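# Lift ring off stake, lay it flat in blue tray

## Task

Remove the ring from the stake and set it down so it rests flat on the bottom inside the blue tray.

## Robot and tools

Robot. Two arms, left_arm and right_arm, are mounted facing each other across a table. left_arm's base is at (-0.039, +0.453, +0.126) m with quat_wxyz (+0.714, 0, 0, -0.700), on the +y side; right_arm's is at (+0.048, -0.456, +0.122) m with quat_wxyz (+0.709, 0, 0, +0.706). The arm names do not match left or right in the pictures. Scene frame: origin at table centre, tabletop at z = +0.020 m, +z up. Fixed cameras and the table use the scene frame; every hand pose, velocity, Hand target, offset and wrist-camera pose uses that arm's own base frame, and rotations turn about the Hand target's position.

Gripper. Fingers extend along the gripper's +x axis and close along its y axis. end_effector_position is the midpoint between the fingers, roughly 3 to 4 cm short of the tips; only the final 1.5 cm of each inner face is flat.

Row layout (shared by execute_actions and move). One row is 14 numbers in [-1, 1]: left_arm dx, dy, dz, rx, ry, rz, opening, then right_arm's seven in the same order. Always send all 14. dx..rz are offsets (not poses) from that arm's Hand target as it stood when the action or move began, along its base axes; 1.0 equals 0.6 m or 180 degrees, and rx, ry, rz form one rotation vector. A translation longer than 1.0 gets shortened along its direction. Opening is absolute: +1 is fully open (0.080 m), -1 fully closed, empty fingers touch near -0.78. A full close needs at least about 0.6 s. Sending zeros for an arm's six pose numbers re-requests its current Hand target; a 0 opening is a real command, so repeat the present opening to leave a gripper unchanged.

execute_actions: actions is a list of actions; each action is up to 15 rows, one per 1/30 s step, and a short action repeats its final row to fill 15 steps. Every row counts from the action's starting Hand target, not from the row before; a new action starts from the updated target, so the same offset moves further again. cameras picks images by name (["all"], [], or omitted). An empty actions list returns images and state.

move: target is one 14-number row or a list of up to 15 rows, all counted from the same starting Hand targets. Paths are straight, end together, last at least 0.5 s and are cut off after 10 s. speed is m/s, 0.002 to 4.3, default 0.25 (rotation up to twice that in rad/s), one value or one per target. blend is a corner radius in m (0 = stop at each target). opening_speed is the opening rate per second on the -1..+1 scale, at least 0.2. grip_force sets a per-pad limit of 8 to 34 N per arm and persists. blocking=false returns early while the move continues. Moves do not avoid obstacles or the other arm; faster moves lag, stray and hit harder. Route around an arm's own base rather than near it. Changed openings in later list rows apply only when all arms have come to rest at that row.

wait: seconds 0 to 10; arms hold their last commands. stop: brakes a running move. zoom_image: camera plus region [x0, y0, x1, y1] in pixels, at most 504 by 504, from that camera's latest image. finished_scene: scene = current scene number; ends the scene irreversibly, so the ring must stay flat in the tray without help.

Cameras: cam_head_left, cam_head_right, cam_high, cam_low, cam_left_wrist, cam_right_wrist, each 896x504. Calibration is approximate; fixed cameras may be off by about 2.3 degrees and 9 mm, wrist images can lag during motion.

Reading results. Hand target is the last commanded pose after clipping; the gripper often sits a bit short or low of it, especially far out, and may tilt. Check position and quaternion after each move and correct; small moves may do nothing or go sideways. The controller limits the commanded orientation to within 32 degrees of the measured one per step. grip_measured uses the opening scale (error about 2 mm); to hold something, command roughly 0.08 below the reading at first contact for full force, less for a lighter hold. grip_effort_n is motor effort, negative closing, not pad force. Joint and external torques follow joint order (waist, shoulder, elbow, wrist pitch, wrist yaw, wrist roll). The move: line reports done, off_target, moving, held, blocked or fault, plus limits=paced (pose clipped) or limits=held (steps withheld). blocked means the gripper stopped well away from its target, usually due to contact; both arms then hold until the next command. To release a push, command the target back beyond the gripper.

Avoid. Dropping the ring from height, releasing it while moving, letting anything leave the table, hard impacts with fixed or heavy things, and any contact between the two arms or grippers. Wrist-camera cables count as the arm. Contact torque at the load limits (waist 17.8, shoulder 22, elbow 22, wrist pitch 5.8, wrist yaw 5.78, wrist roll 5.42 N m) freezes the arm for 10 s. Motors warn above 50 °C and fault at 95 °C from holding loads, stretching out or pushing at unreachable poses; large single-step jumps can cause an OVER-SPEED FAULT. Objects may occasionally get nudged by outside pushes.

Each tool is called by a JSON object that holds its "method" and its "body", one argument or row to a line.

## Session

{"method": "execute_actions", "body": {
  "actions": []
}}

Scene clock: 0.00 s.
left_arm: end_effector_position=(+0.3501, +0.0041, +0.1421) grip_measured=+1.000 grip_effort_n=n/a end_effector_quat_wxyz=(+0.911, -0.193, +0.144, +0.334) | right_arm: end_effector_position=(+0.2285, +0.2154, +0.0280) grip_measured=+1.000 grip_effort_n=n/a end_effector_quat_wxyz=(+0.778, +0.002, +0.264, +0.570)
Joint positions: left_arm=[-0.319 1.409 0.662 0.106 -0.857 -0.795 0.08] | right_arm=[0.393 1.736 0.315 0.768 -0.833 -0.174 0.08]
Joint velocities: within noise
Joint torques (N m): no reading
External joint torques (N m): no reading
Heat: left arm: hottest wrist roll 33 °C (+0.0 °C/min); right arm: hottest wrist pitch 33 °C (+0.0 °C/min).
Hand target: left_arm +0.3507, +0.0041, +0.1443; +0.911, -0.195, +0.141, +0.334 | right_arm +0.2286, +0.2155, +0.0283; +0.778, +0.002, +0.264, +0.571
Tool commands: left_gripper/opening=+1.0 right_gripper/opening=+1.0

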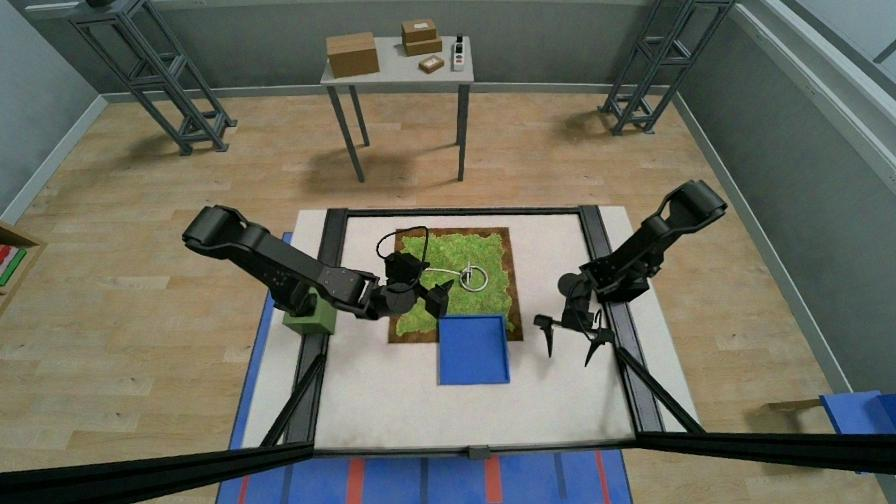

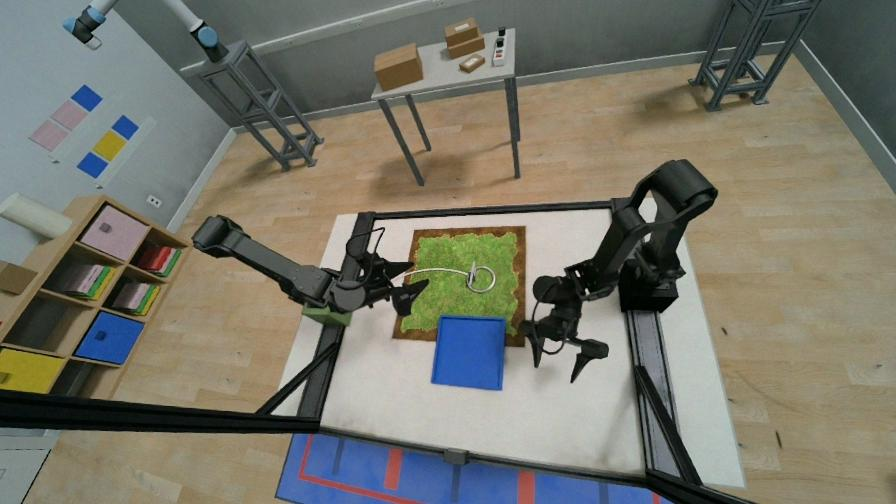

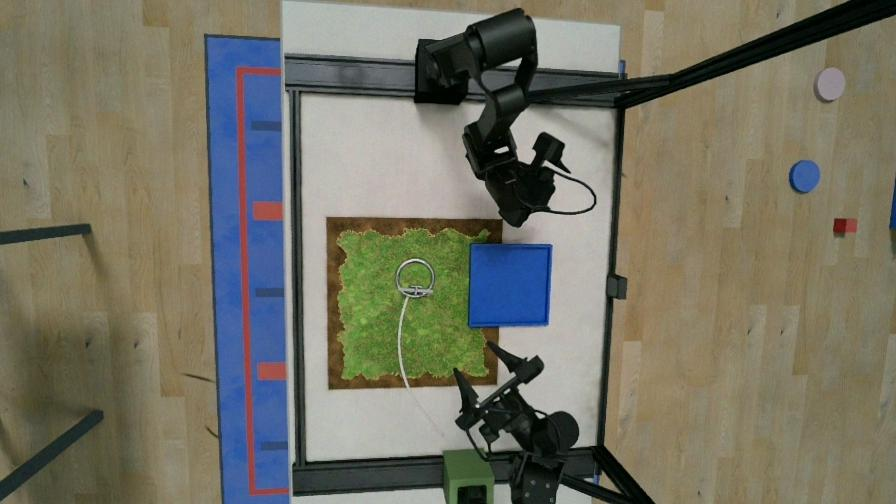

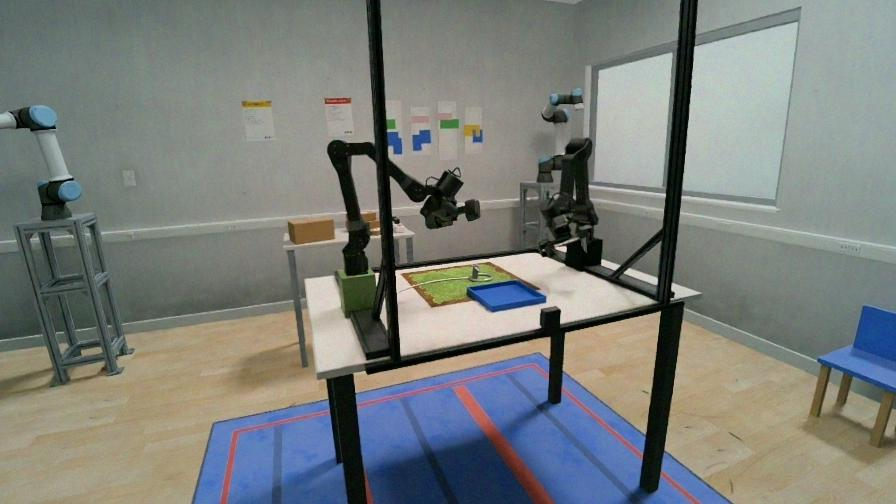

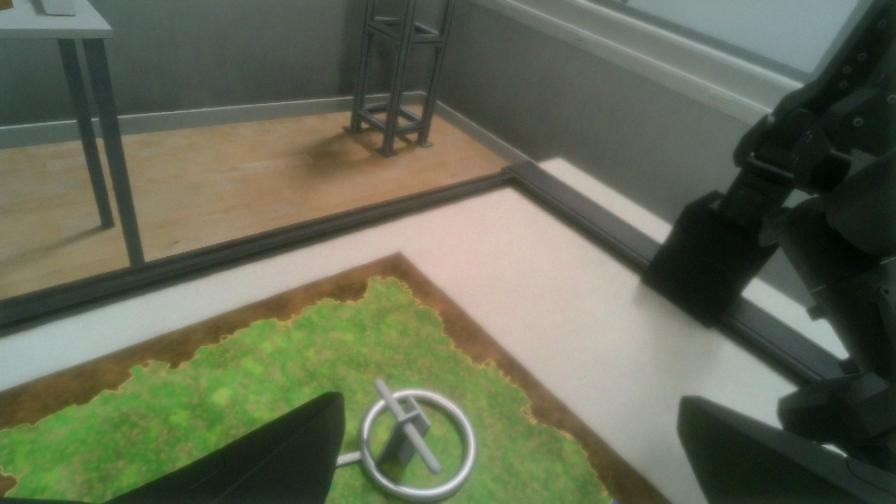

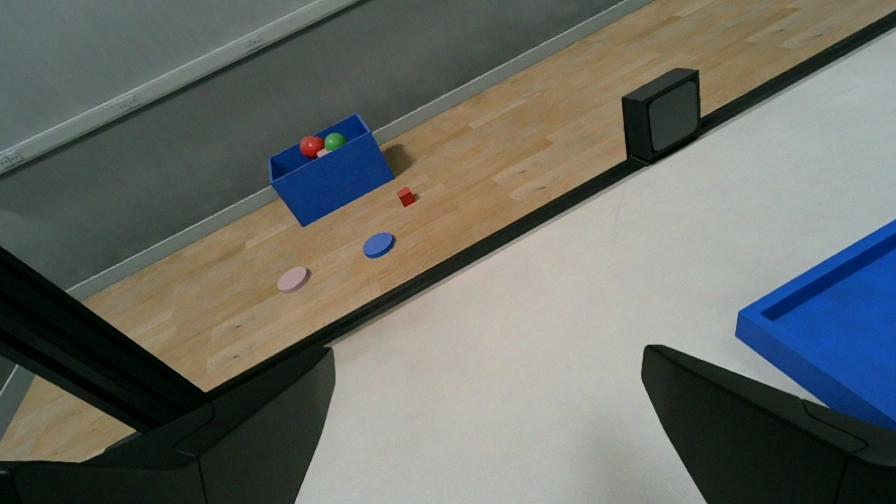

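{"method": "zoom_image", "body": {
  "camera": "cam_left_wrist",
  "region": [300, 340, 524, 504]
}}

{"method": "zoom_image", "body": {
  "camera": "cam_high",
  "region": [320, 210, 570, 400]
}}

{"method": "zoom_image", "body": {
  "camera": "cam_low",
  "region": [380, 240, 560, 320]
}}

{"method": "zoom_image", "body": {
  "camera": "cam_head_left",
  "region": [380, 220, 530, 350]
}}

{"method": "zoom_image", "body": {
  "camera": "cam_head_right",
  "region": [380, 220, 540, 350]
}}

Scaled by 2.250 from the camera's 896x504 image, which has a finer 1280x720 frame.

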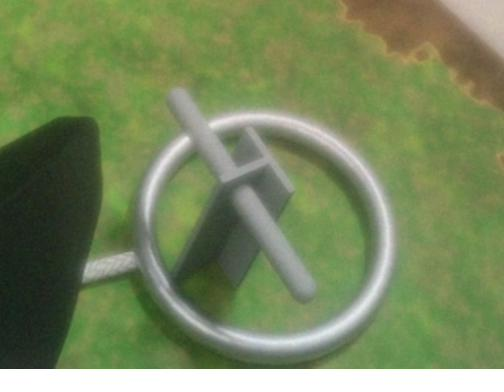

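Scaled by 2.016 from the camera's 896x504 image, which has a finer 1280x720 frame.

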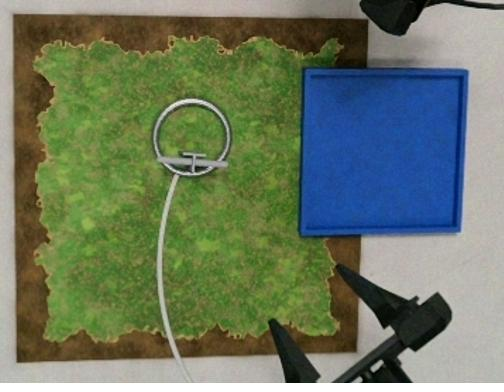

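Scaled by 2.800 from the camera's 896x504 image, which has a finer 1280x720 frame.

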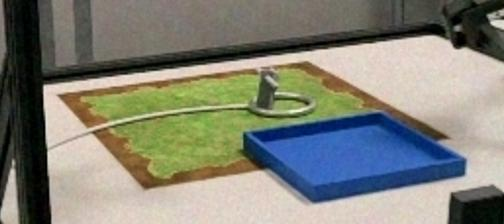

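Scaled by 3.360 from the camera's 896x504 image, which has a finer 1280x720 frame.

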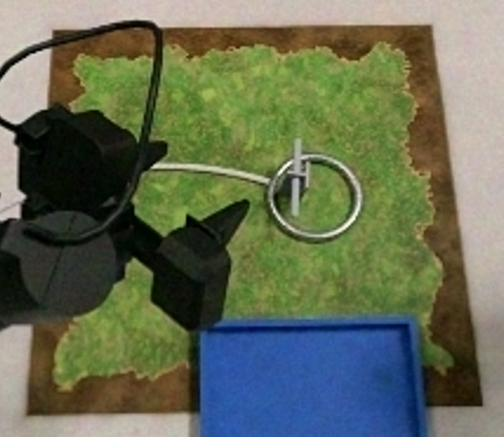

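Scaled by 3.150 from the camera's 896x504 image, which has a finer 1280x720 frame.

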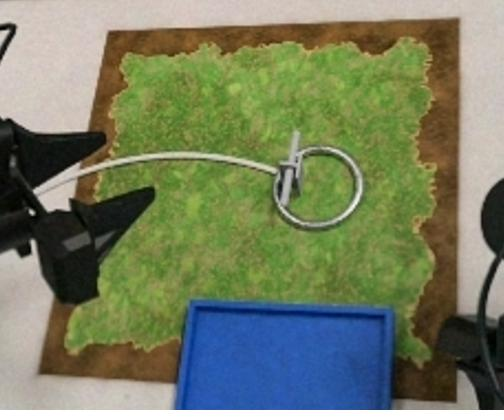

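{"method": "zoom_image", "body": {
  "camera": "cam_high",
  "region": [385, 250, 445, 310]
}}

{"method": "zoom_image", "body": {
  "camera": "cam_high",
  "region": [380, 340, 520, 504]
}}

{"method": "zoom_image", "body": {
  "camera": "cam_low",
  "region": [455, 255, 525, 300]
}}

{"method": "zoom_image", "body": {
  "camera": "cam_low",
  "region": [320, 230, 480, 350]
}}

{"method": "zoom_image", "body": {
  "camera": "cam_head_right",
  "region": [440, 245, 510, 305]
}}

{"method": "zoom_image", "body": {
  "camera": "cam_head_left",
  "region": [440, 245, 510, 305]
}}

{"method": "zoom_image", "body": {
  "camera": "cam_left_wrist",
  "region": [330, 370, 500, 504]
}}

Scaled by 8.400 from the camera's 896x504 image, which has a finer 1280x720 frame.

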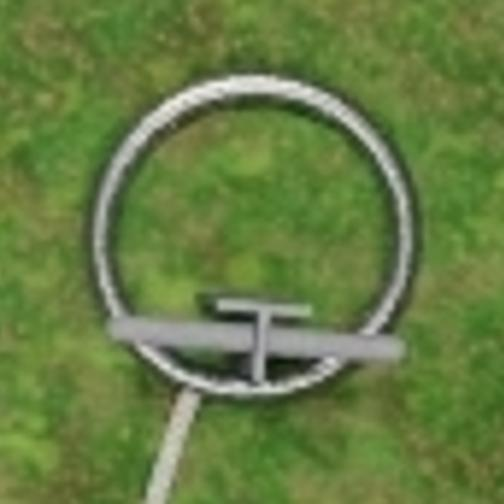

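Scaled by 3.073 from the camera's 896x504 image, which has a finer 1280x720 frame.

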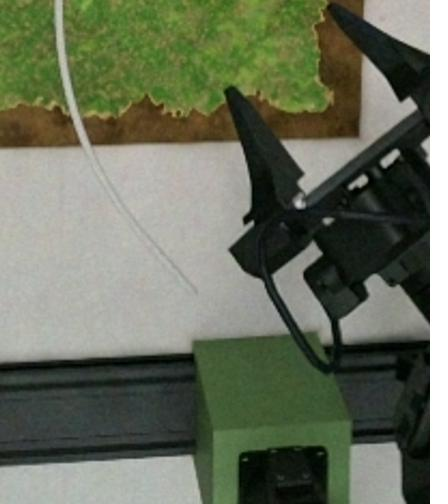

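Scaled by 7.200 from the camera's 896x504 image, which has a finer 1280x720 frame.

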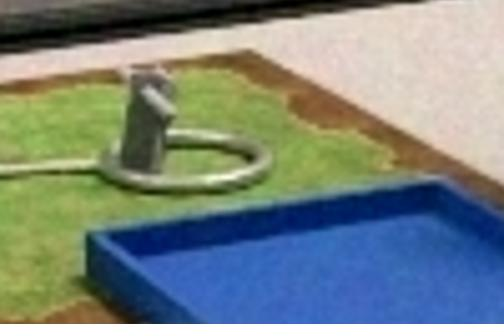

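Scaled by 3.150 from the camera's 896x504 image, which has a finer 1280x720 frame.

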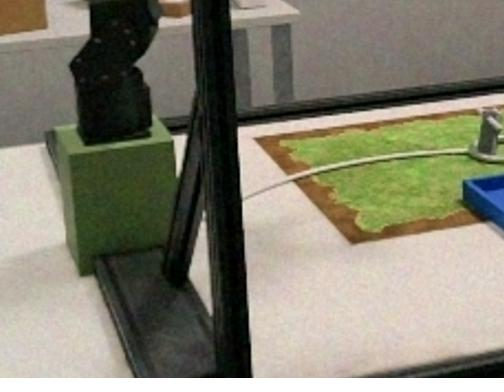

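Scaled by 7.200 from the camera's 896x504 image, which has a finer 1280x720 frame.

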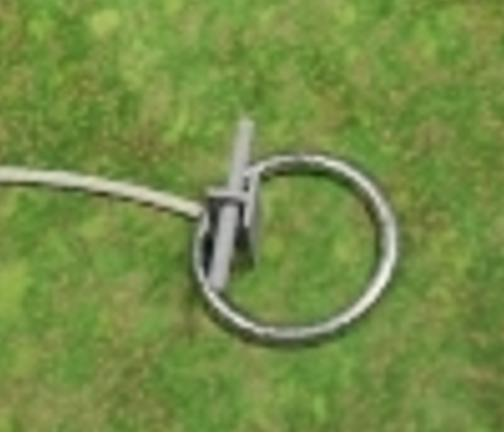

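Scaled by 7.200 from the camera's 896x504 image, which has a finer 1280x720 frame.

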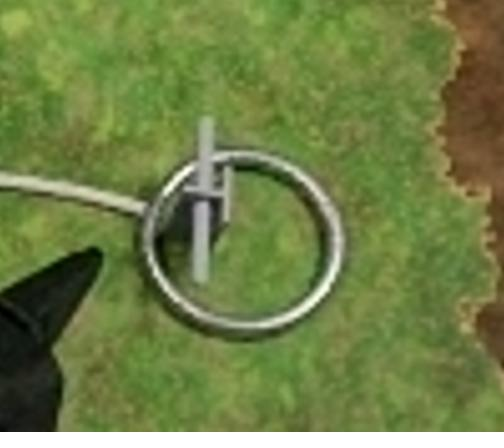

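Scaled by 2.965 from the camera's 896x504 image, which has a finer 1280x720 frame.

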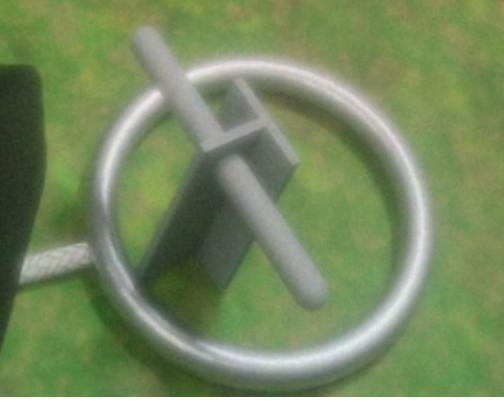

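{"method": "zoom_image", "body": {
  "camera": "cam_high",
  "region": [400, 0, 640, 240]
}}

{"method": "zoom_image", "body": {
  "camera": "cam_head_right",
  "region": [500, 150, 740, 400]
}}

{"method": "zoom_image", "body": {
  "camera": "cam_head_left",
  "region": [500, 170, 740, 400]
}}

Scaled by 2.100 from the camera's 896x504 image, which has a finer 1280x720 frame.

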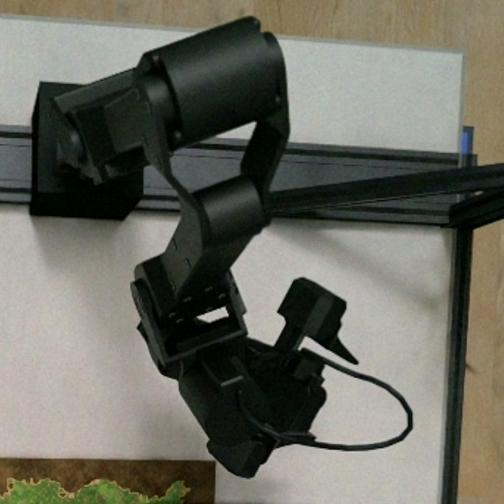

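Scaled by 2.016 from the camera's 896x504 image, which has a finer 1280x720 frame.

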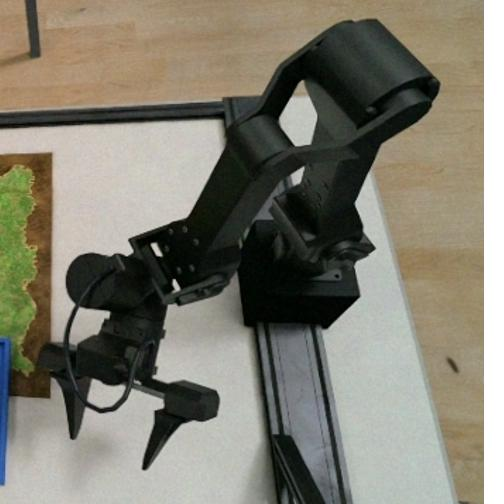

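Scaled by 2.100 from the camera's 896x504 image, which has a finer 1280x720 frame.

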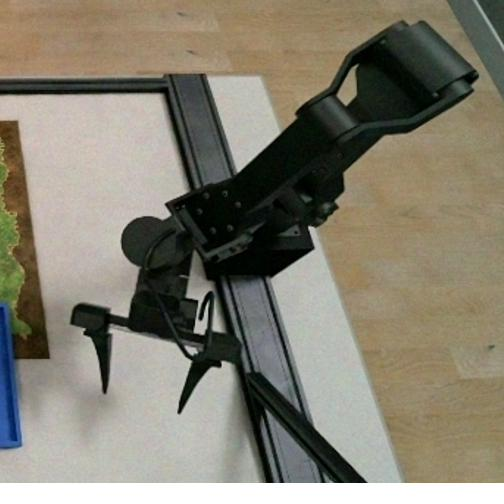

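{"method": "move", "body": {
  "target": [-0.1667, 0, 0, 0, 0, 0, 1.0, 0.169, -0.4175, 0.0862, -0.3701, -0.0197, 0.1615, 0.0],
  "speed": 0.2,
  "cameras": ["all"]
}}

Scene clock: 393.40 s.
left_arm: end_effector_position=(+0.2522, +0.0032, +0.1441) grip_measured=+1.000 grip_effort_n=-0.7 end_effector_quat_wxyz=(+0.911, -0.195, +0.144, +0.332) | right_arm: end_effector_position=(+0.3283, -0.0337, +0.0816) grip_measured=+0.003 grip_effort_n=-16.0 end_effector_quat_wxyz=(+0.504, -0.498, +0.499, +0.498)
Joint positions: left_arm=[-0.512 0.98 0.457 -0.286 -0.997 -1.009 0.08] | right_arm=[-0.105 1.816 1.337 -1.087 -0.005 -1.669 0.035]
Joint torques (N m): left_arm=[-0.35 -2.64 4.68 0.79 -0.81 -0.13] | right_arm=[-0.17 -5.63 7.09 0.02 0.07 -0.25]
External joint torques (N m): left_arm=[-0.36 -0.63 -1.41 -0.33 -0.42 -0.14] | right_arm=[-0.19 1.85 1.49 -0.28 0.13 -0.25]
Heat: left arm: hottest elbow 39 °C (+0.0 °C/min); right arm: hottest wrist pitch 40 °C (+0.0 °C/min).
Hand target: left_arm +0.2506, +0.0041, +0.1443; +0.911, -0.195, +0.141, +0.334 | right_arm +0.3301, -0.0349, +0.0802; +0.500, -0.500, +0.500, +0.501
Off the commanded pose: left_arm 0.002 m, 0 deg | right_arm 0.003 m, 1 deg.
move: done
camera_calibration:
cam_left_wrist: T_world_to_cam=[[0.690213, -0.679863, 0.247776, -0.193054], [-0.272763, -0.561607, -0.781152, 0.227594], [0.670229, 0.471577, -0.57307, -0.0123676], [0, 0, 0, 1]] pos_world=[0.203617, 0.00240056, 0.218532]
cam_right_wrist: T_world_to_cam=[[0.999618, -0.0259233, 0.00957693, -0.318768], [-0.0275522, -0.961776, 0.272446, -0.00843268], [0.00214814, -0.272606, -0.962123, 0.146814], [0, 0, 0, 1]] pos_world=[0.318098, 0.0236484, 0.146603]

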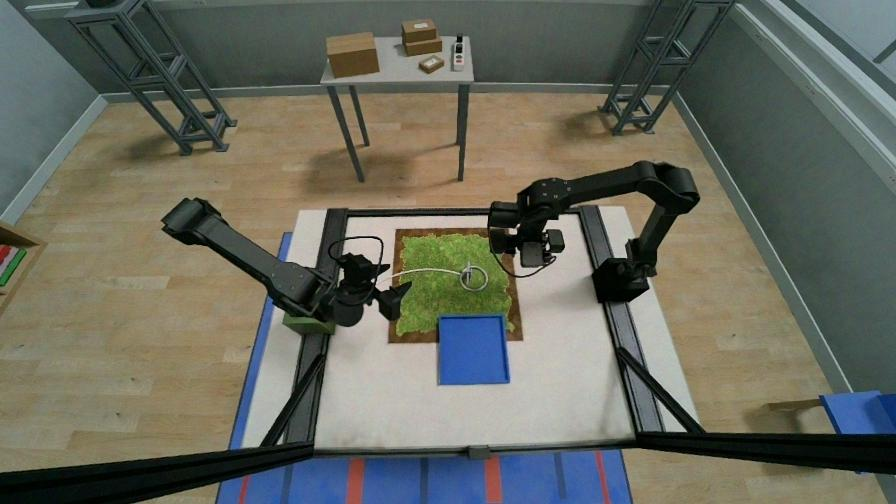

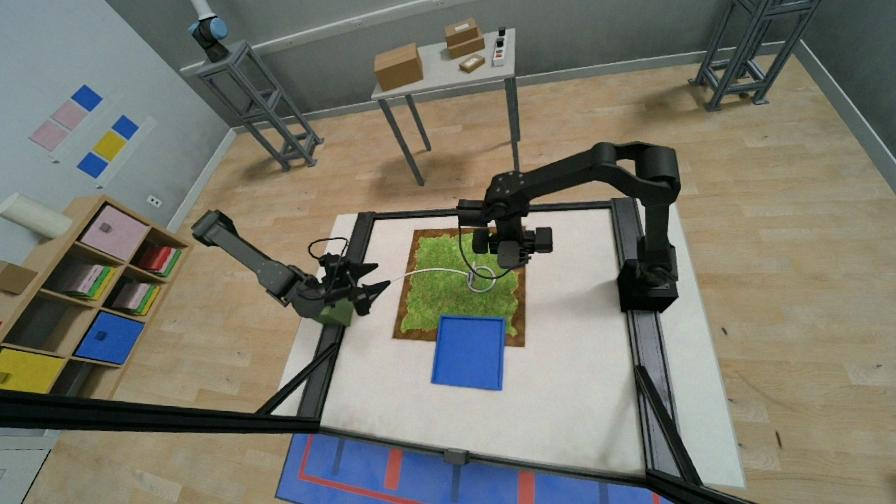

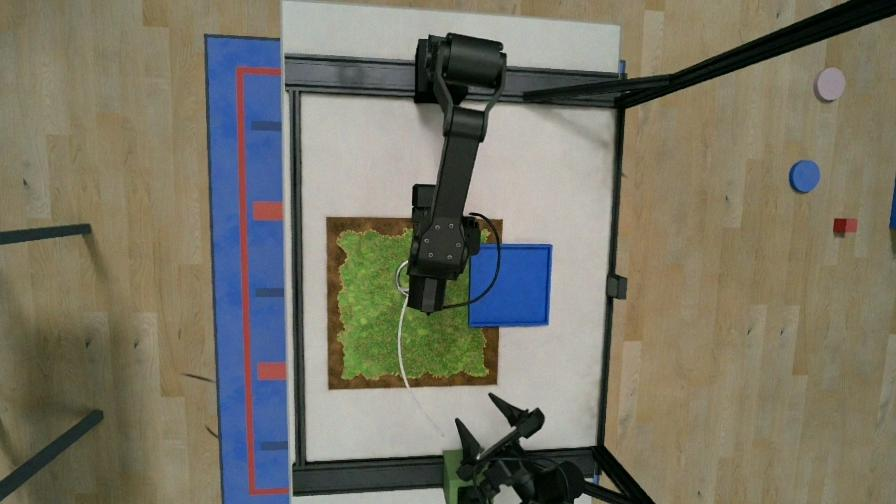

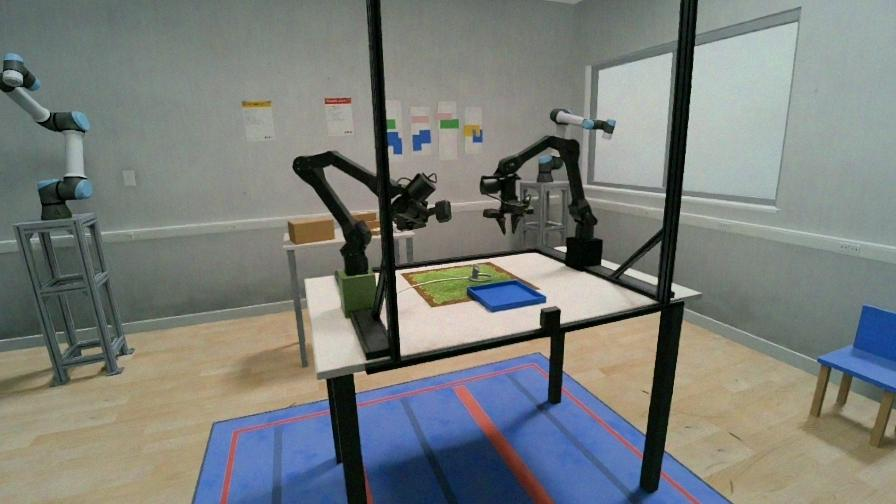

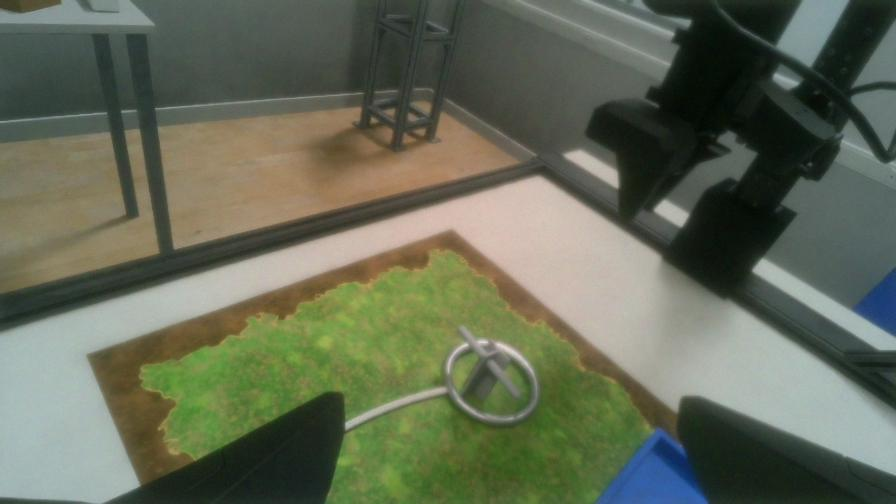

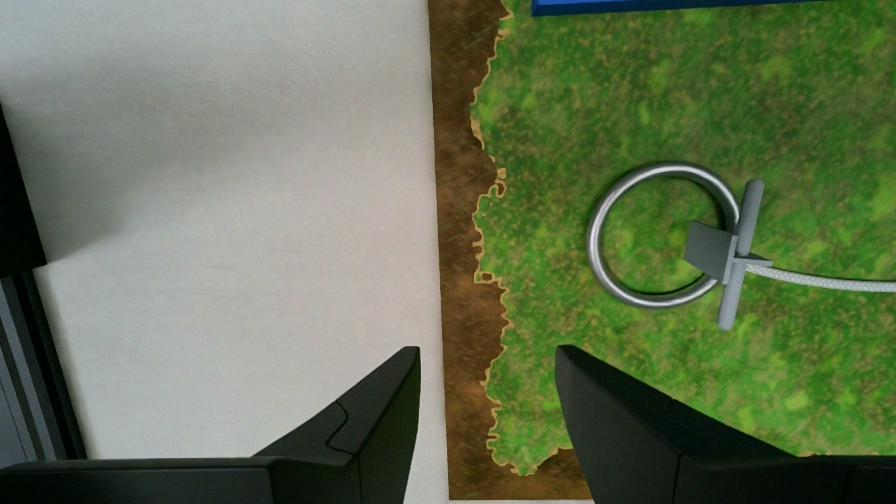

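{"method": "zoom_image", "body": {
  "camera": "cam_right_wrist",
  "region": [560, 130, 860, 360]
}}

{"method": "zoom_image", "body": {
  "camera": "cam_left_wrist",
  "region": [400, 300, 600, 440]
}}

{"method": "zoom_image", "body": {
  "camera": "cam_low",
  "region": [450, 255, 510, 290]
}}

Scaled by 1.680 from the camera's 896x504 image, which has a finer 1280x720 frame.

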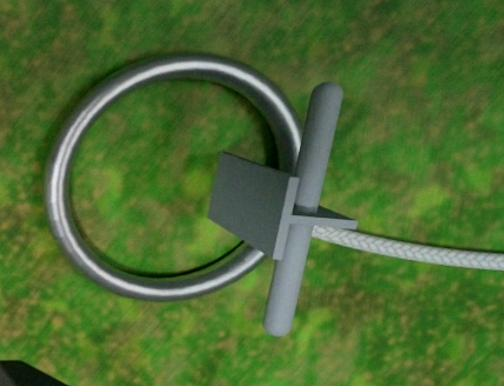

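Scaled by 2.520 from the camera's 896x504 image, which has a finer 1280x720 frame.

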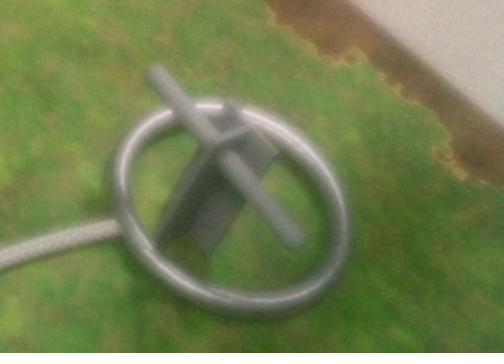

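Scaled by 8.400 from the camera's 896x504 image, which has a finer 1280x720 frame.

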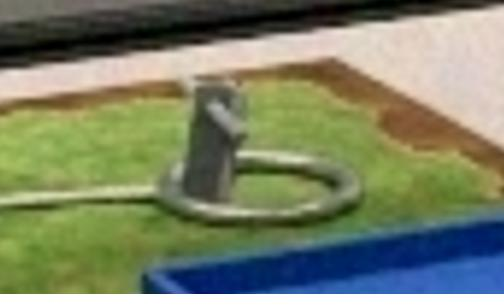

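{"method": "move", "body": {
  "target": [0, 0, 0, 0, 0, 0, 1.0, 0.1082, -0.0035, -0.1003, 0, 0, 0, 0.0],
  "speed": 0.15,
  "cameras": ["all"]
}}

Scene clock: 598.47 s.
left_arm: end_effector_position=(+0.2522, +0.0032, +0.1441) grip_measured=+1.000 grip_effort_n=-0.7 end_effector_quat_wxyz=(+0.911, -0.196, +0.144, +0.332) | right_arm: end_effector_position=(+0.3931, -0.0372, +0.0231) grip_measured=+0.003 grip_effort_n=-15.6 end_effector_quat_wxyz=(+0.502, -0.500, +0.497, +0.501)
Joint positions: left_arm=[-0.512 0.98 0.457 -0.286 -0.997 -1.01 0.08] | right_arm=[-0.096 2.119 1.525 -0.973 -0.005 -1.669 0.035]
Joint torques (N m): left_arm=[-0.35 -2.64 4.72 0.84 -0.82 -0.06] | right_arm=[0.14 -7.31 6.75 0.27 0.07 0.11]
External joint torques (N m): left_arm=[-0.35 -0.66 -1.32 -0.27 -0.42 -0.08] | right_arm=[0.19 2.09 1.38 0 0.12 0.11]
Heat: left arm: hottest elbow 36 °C (+0.0 °C/min); right arm: hottest wrist pitch 33 °C (-1.0 °C/min).
Hand target: left_arm +0.2507, +0.0041, +0.1443; +0.911, -0.195, +0.141, +0.334 | right_arm +0.3949, -0.0371, +0.0199; +0.500, -0.500, +0.500, +0.500
Off the commanded pose: left_arm 0.002 m, 0 deg | right_arm 0.004 m, 0 deg.
move: done
camera_calibration:
cam_left_wrist: T_world_to_cam=[[0.690221, -0.679721, 0.248141, -0.193137], [-0.272529, -0.56187, -0.781045, 0.227523], [0.670316, 0.471468, -0.573058, -0.012388], [0, 0, 0, 1]] pos_world=[0.203618, 0.00239964, 0.218532]
cam_right_wrist: T_world_to_cam=[[0.999808, -0.0175466, 0.00874451, -0.382745], [-0.0192669, -0.961878, 0.2728, 0.00260359], [0.00362442, -0.272916, -0.962031, 0.088841], [0, 0, 0, 1]] pos_world=[0.382399, 0.0200346, 0.0881044]

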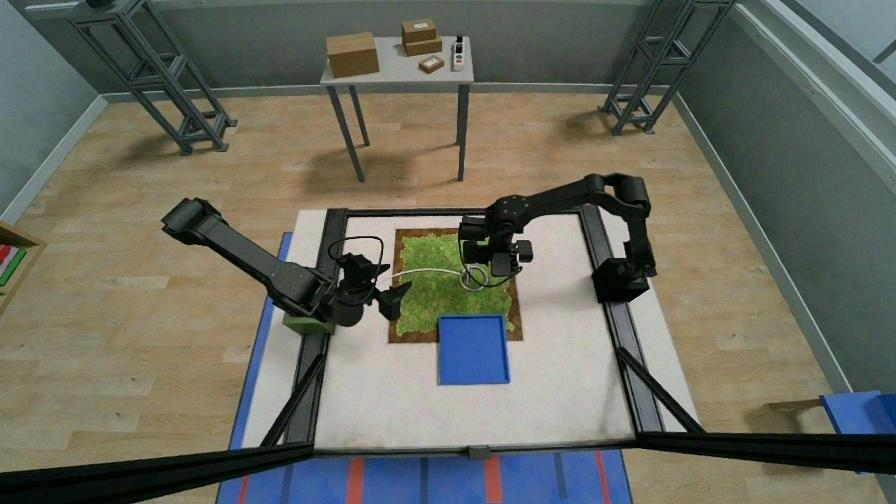

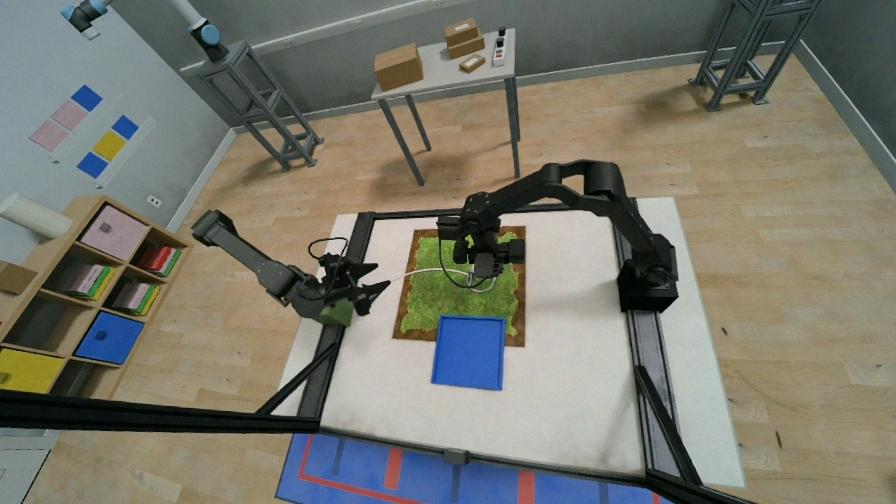

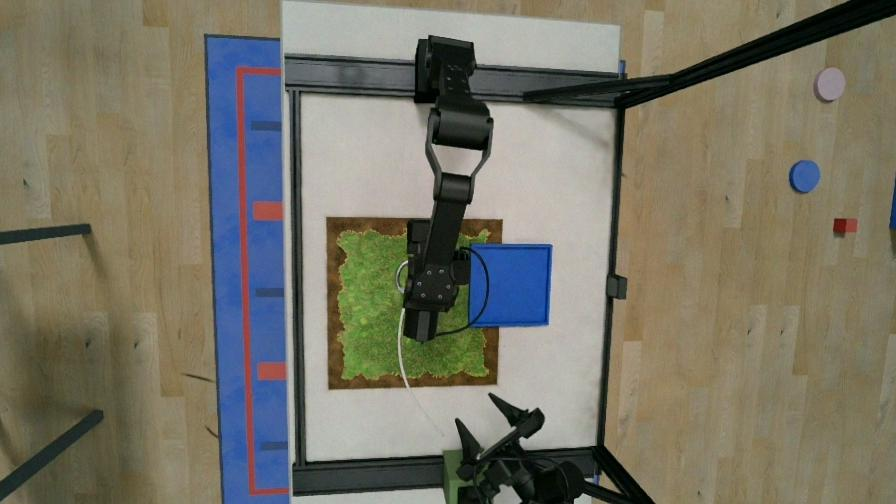

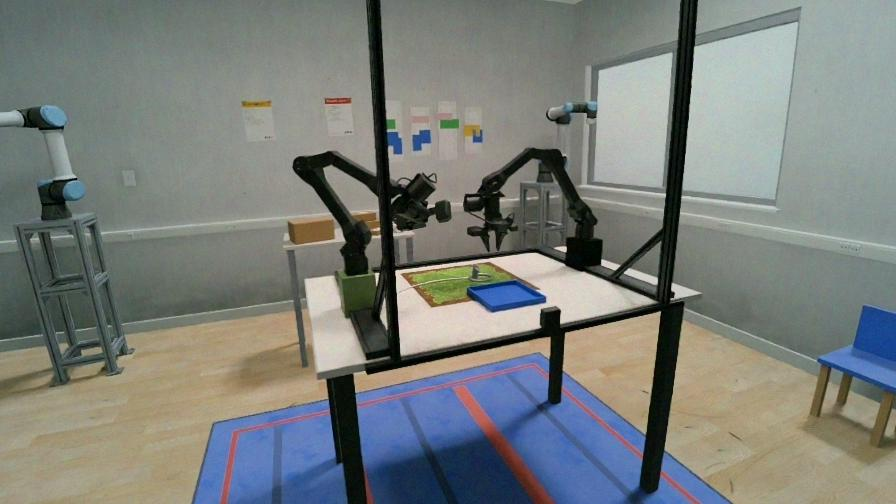

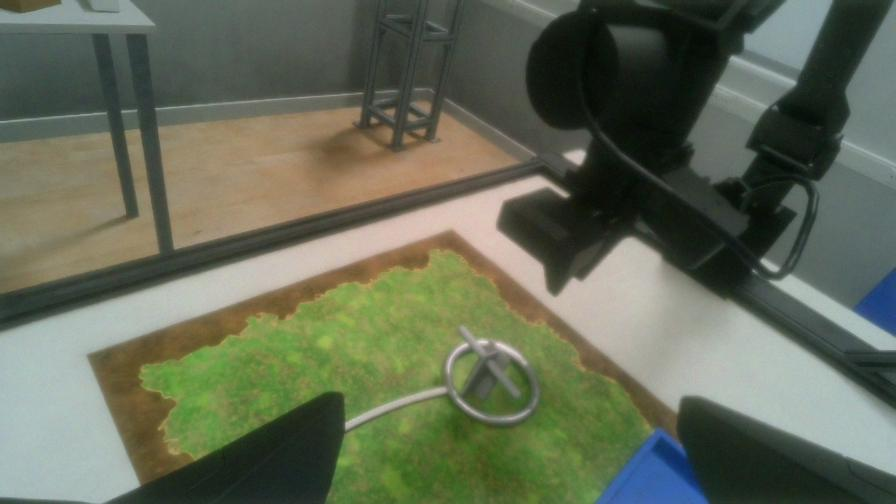

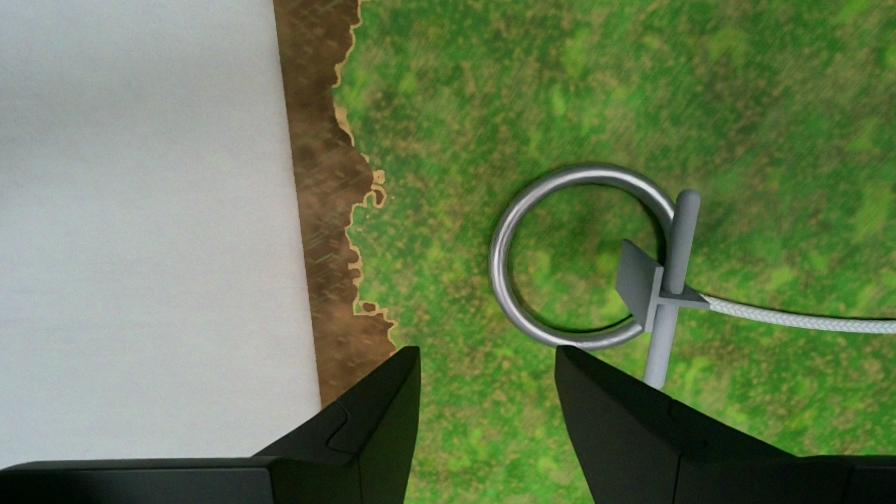

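{"method": "zoom_image", "body": {
  "camera": "cam_right_wrist",
  "region": [470, 140, 770, 400]
}}

{"method": "zoom_image", "body": {
  "camera": "cam_left_wrist",
  "region": [430, 220, 630, 440]
}}

{"method": "zoom_image", "body": {
  "camera": "cam_low",
  "region": [440, 190, 540, 300]
}}

Scaled by 1.680 from the camera's 896x504 image, which has a finer 1280x720 frame.

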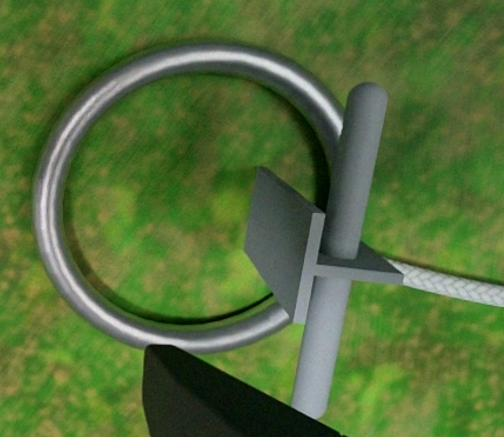

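Scaled by 2.291 from the camera's 896x504 image, which has a finer 1280x720 frame.

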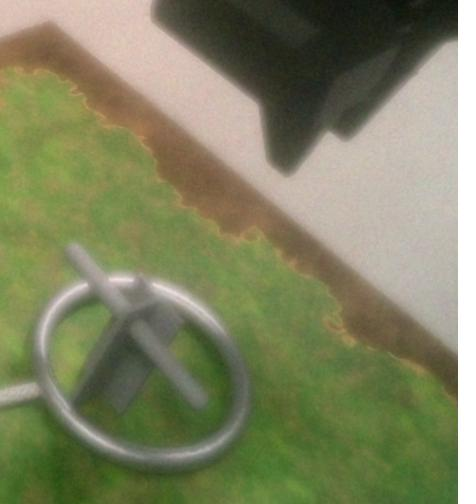

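Scaled by 4.582 from the camera's 896x504 image, which has a finer 1280x720 frame.

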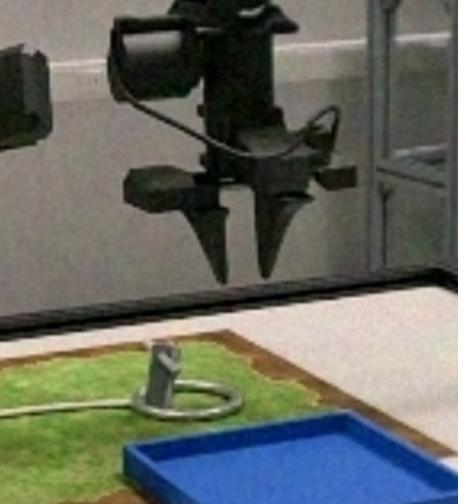

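{"method": "move", "body": {
  "target": [0, 0, 0, 0, 0, 0, 1.0, -0.0223, -0.0015, -0.0487, 0, -0.0833, 0, 0.0],
  "speed": 0.15,
  "cameras": ["cam_left_wrist", "cam_right_wrist", "cam_low"]
}}

{"method": "zoom_image", "body": {
  "camera": "cam_right_wrist",
  "region": [370, 140, 770, 440]
}}

{"method": "zoom_image", "body": {
  "camera": "cam_left_wrist",
  "region": [400, 200, 650, 450]
}}

{"method": "zoom_image", "body": {
  "camera": "cam_low",
  "region": [440, 210, 540, 300]
}}

Scene clock: 829.13 s.
left_arm: end_effector_position=(+0.2522, +0.0032, +0.1441) grip_measured=+1.000 grip_effort_n=-1.2 end_effector_quat_wxyz=(+0.911, -0.196, +0.144, +0.332) | right_arm: end_effector_position=(+0.3827, -0.0382, -0.0118) grip_measured=+0.003 grip_effort_n=-15.6 end_effector_quat_wxyz=(+0.560, -0.559, +0.435, +0.430)
Joint positions: left_arm=[-0.512 0.98 0.457 -0.286 -0.997 -1.01 0.08] | right_arm=[-0.108 1.978 1.119 -0.459 -0.023 -1.67 0.035]
Joint torques (N m): left_arm=[-0.33 -2.56 4.7 0.83 -0.83 -0.09] | right_arm=[-0.31 -9.18 4.45 0.85 -0.37 -0.23]
External joint torques (N m): left_arm=[-0.32 -0.58 -1.34 -0.28 -0.45 -0.1] | right_arm=[-0.32 -0.97 -0.69 0.15 -0.3 -0.24]
Heat: left arm: hottest elbow 37 °C (+0.0 °C/min); right arm: hottest shoulder 37 °C (+0.0 °C/min).
Hand target: left_arm +0.2507, +0.0041, +0.1443; +0.911, -0.195, +0.141, +0.334 | right_arm +0.3816, -0.0380, -0.0093; +0.561, -0.561, +0.431, +0.431
Off the commanded pose: left_arm 0.002 m, 0 deg | right_arm 0.003 m, 1 deg.
move: done
camera_calibration:
cam_left_wrist: T_world_to_cam=[[0.690221, -0.679721, 0.248141, -0.193137], [-0.272529, -0.56187, -0.781045, 0.227523], [0.670316, 0.471468, -0.573058, -0.012388], [0, 0, 0, 1]] pos_world=[0.203618, 0.00239964, 0.218532]
cam_right_wrist: T_world_to_cam=[[0.966344, -0.0251118, 0.256025, -0.356642], [-0.0954062, -0.959235, 0.266018, 0.040072], [0.238908, -0.281491, -0.929347, -0.0349762], [0, 0, 0, 1]] pos_world=[0.356818, 0.0196371, 0.0481442]
Images, in order (width x height): cam_low 896x504, cam_left_wrist 896x504, cam_right_wrist 896x504.

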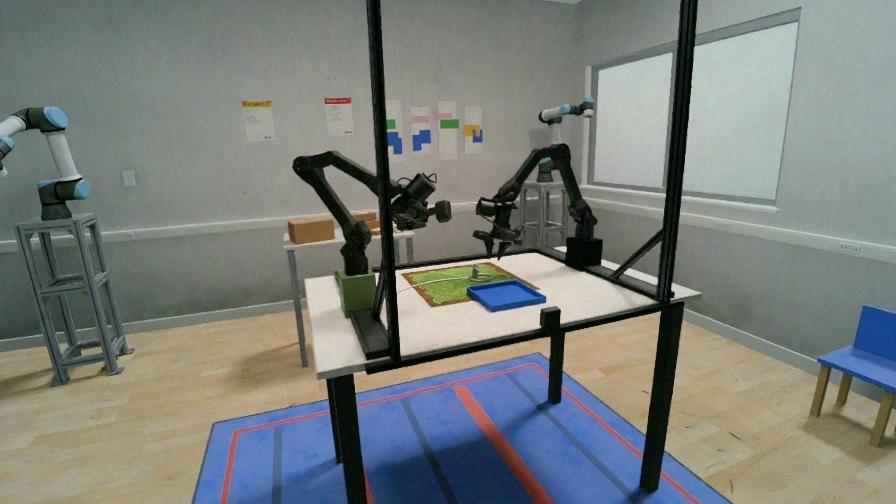

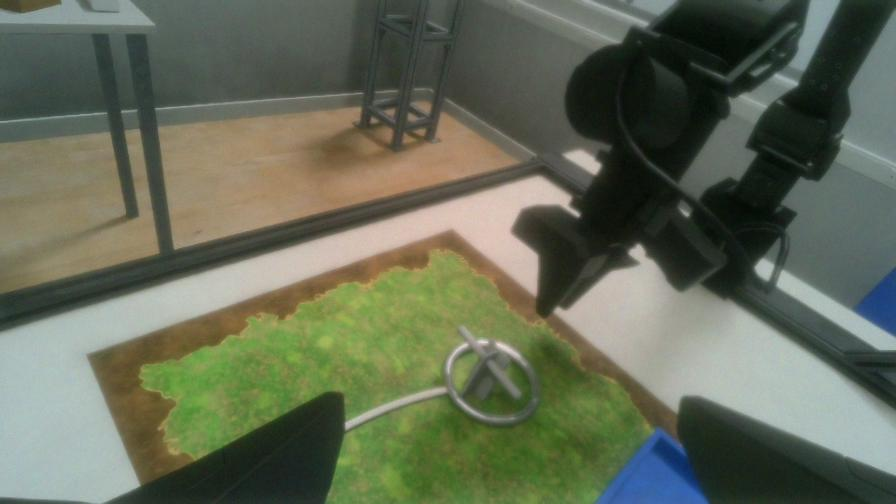

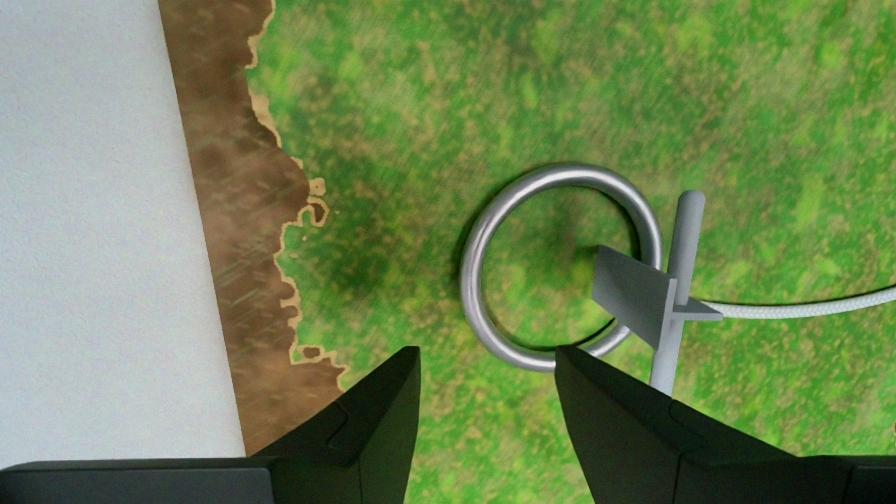

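Scaled by 1.260 from the camera's 896x504 image, which has a finer 1280x720 frame.

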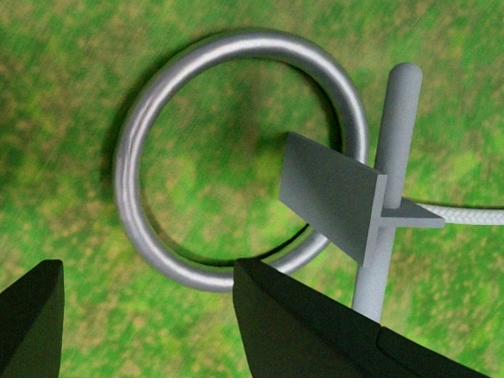

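Scaled by 2.016 from the camera's 896x504 image, which has a finer 1280x720 frame.

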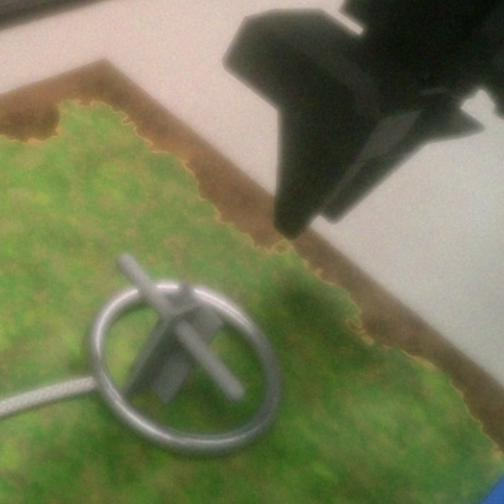

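Scaled by 5.040 from the camera's 896x504 image, which has a finer 1280x720 frame.

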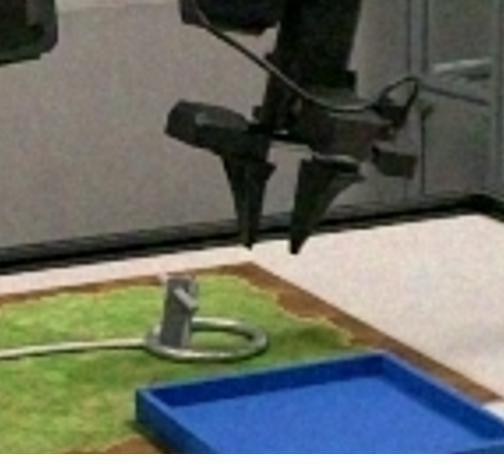

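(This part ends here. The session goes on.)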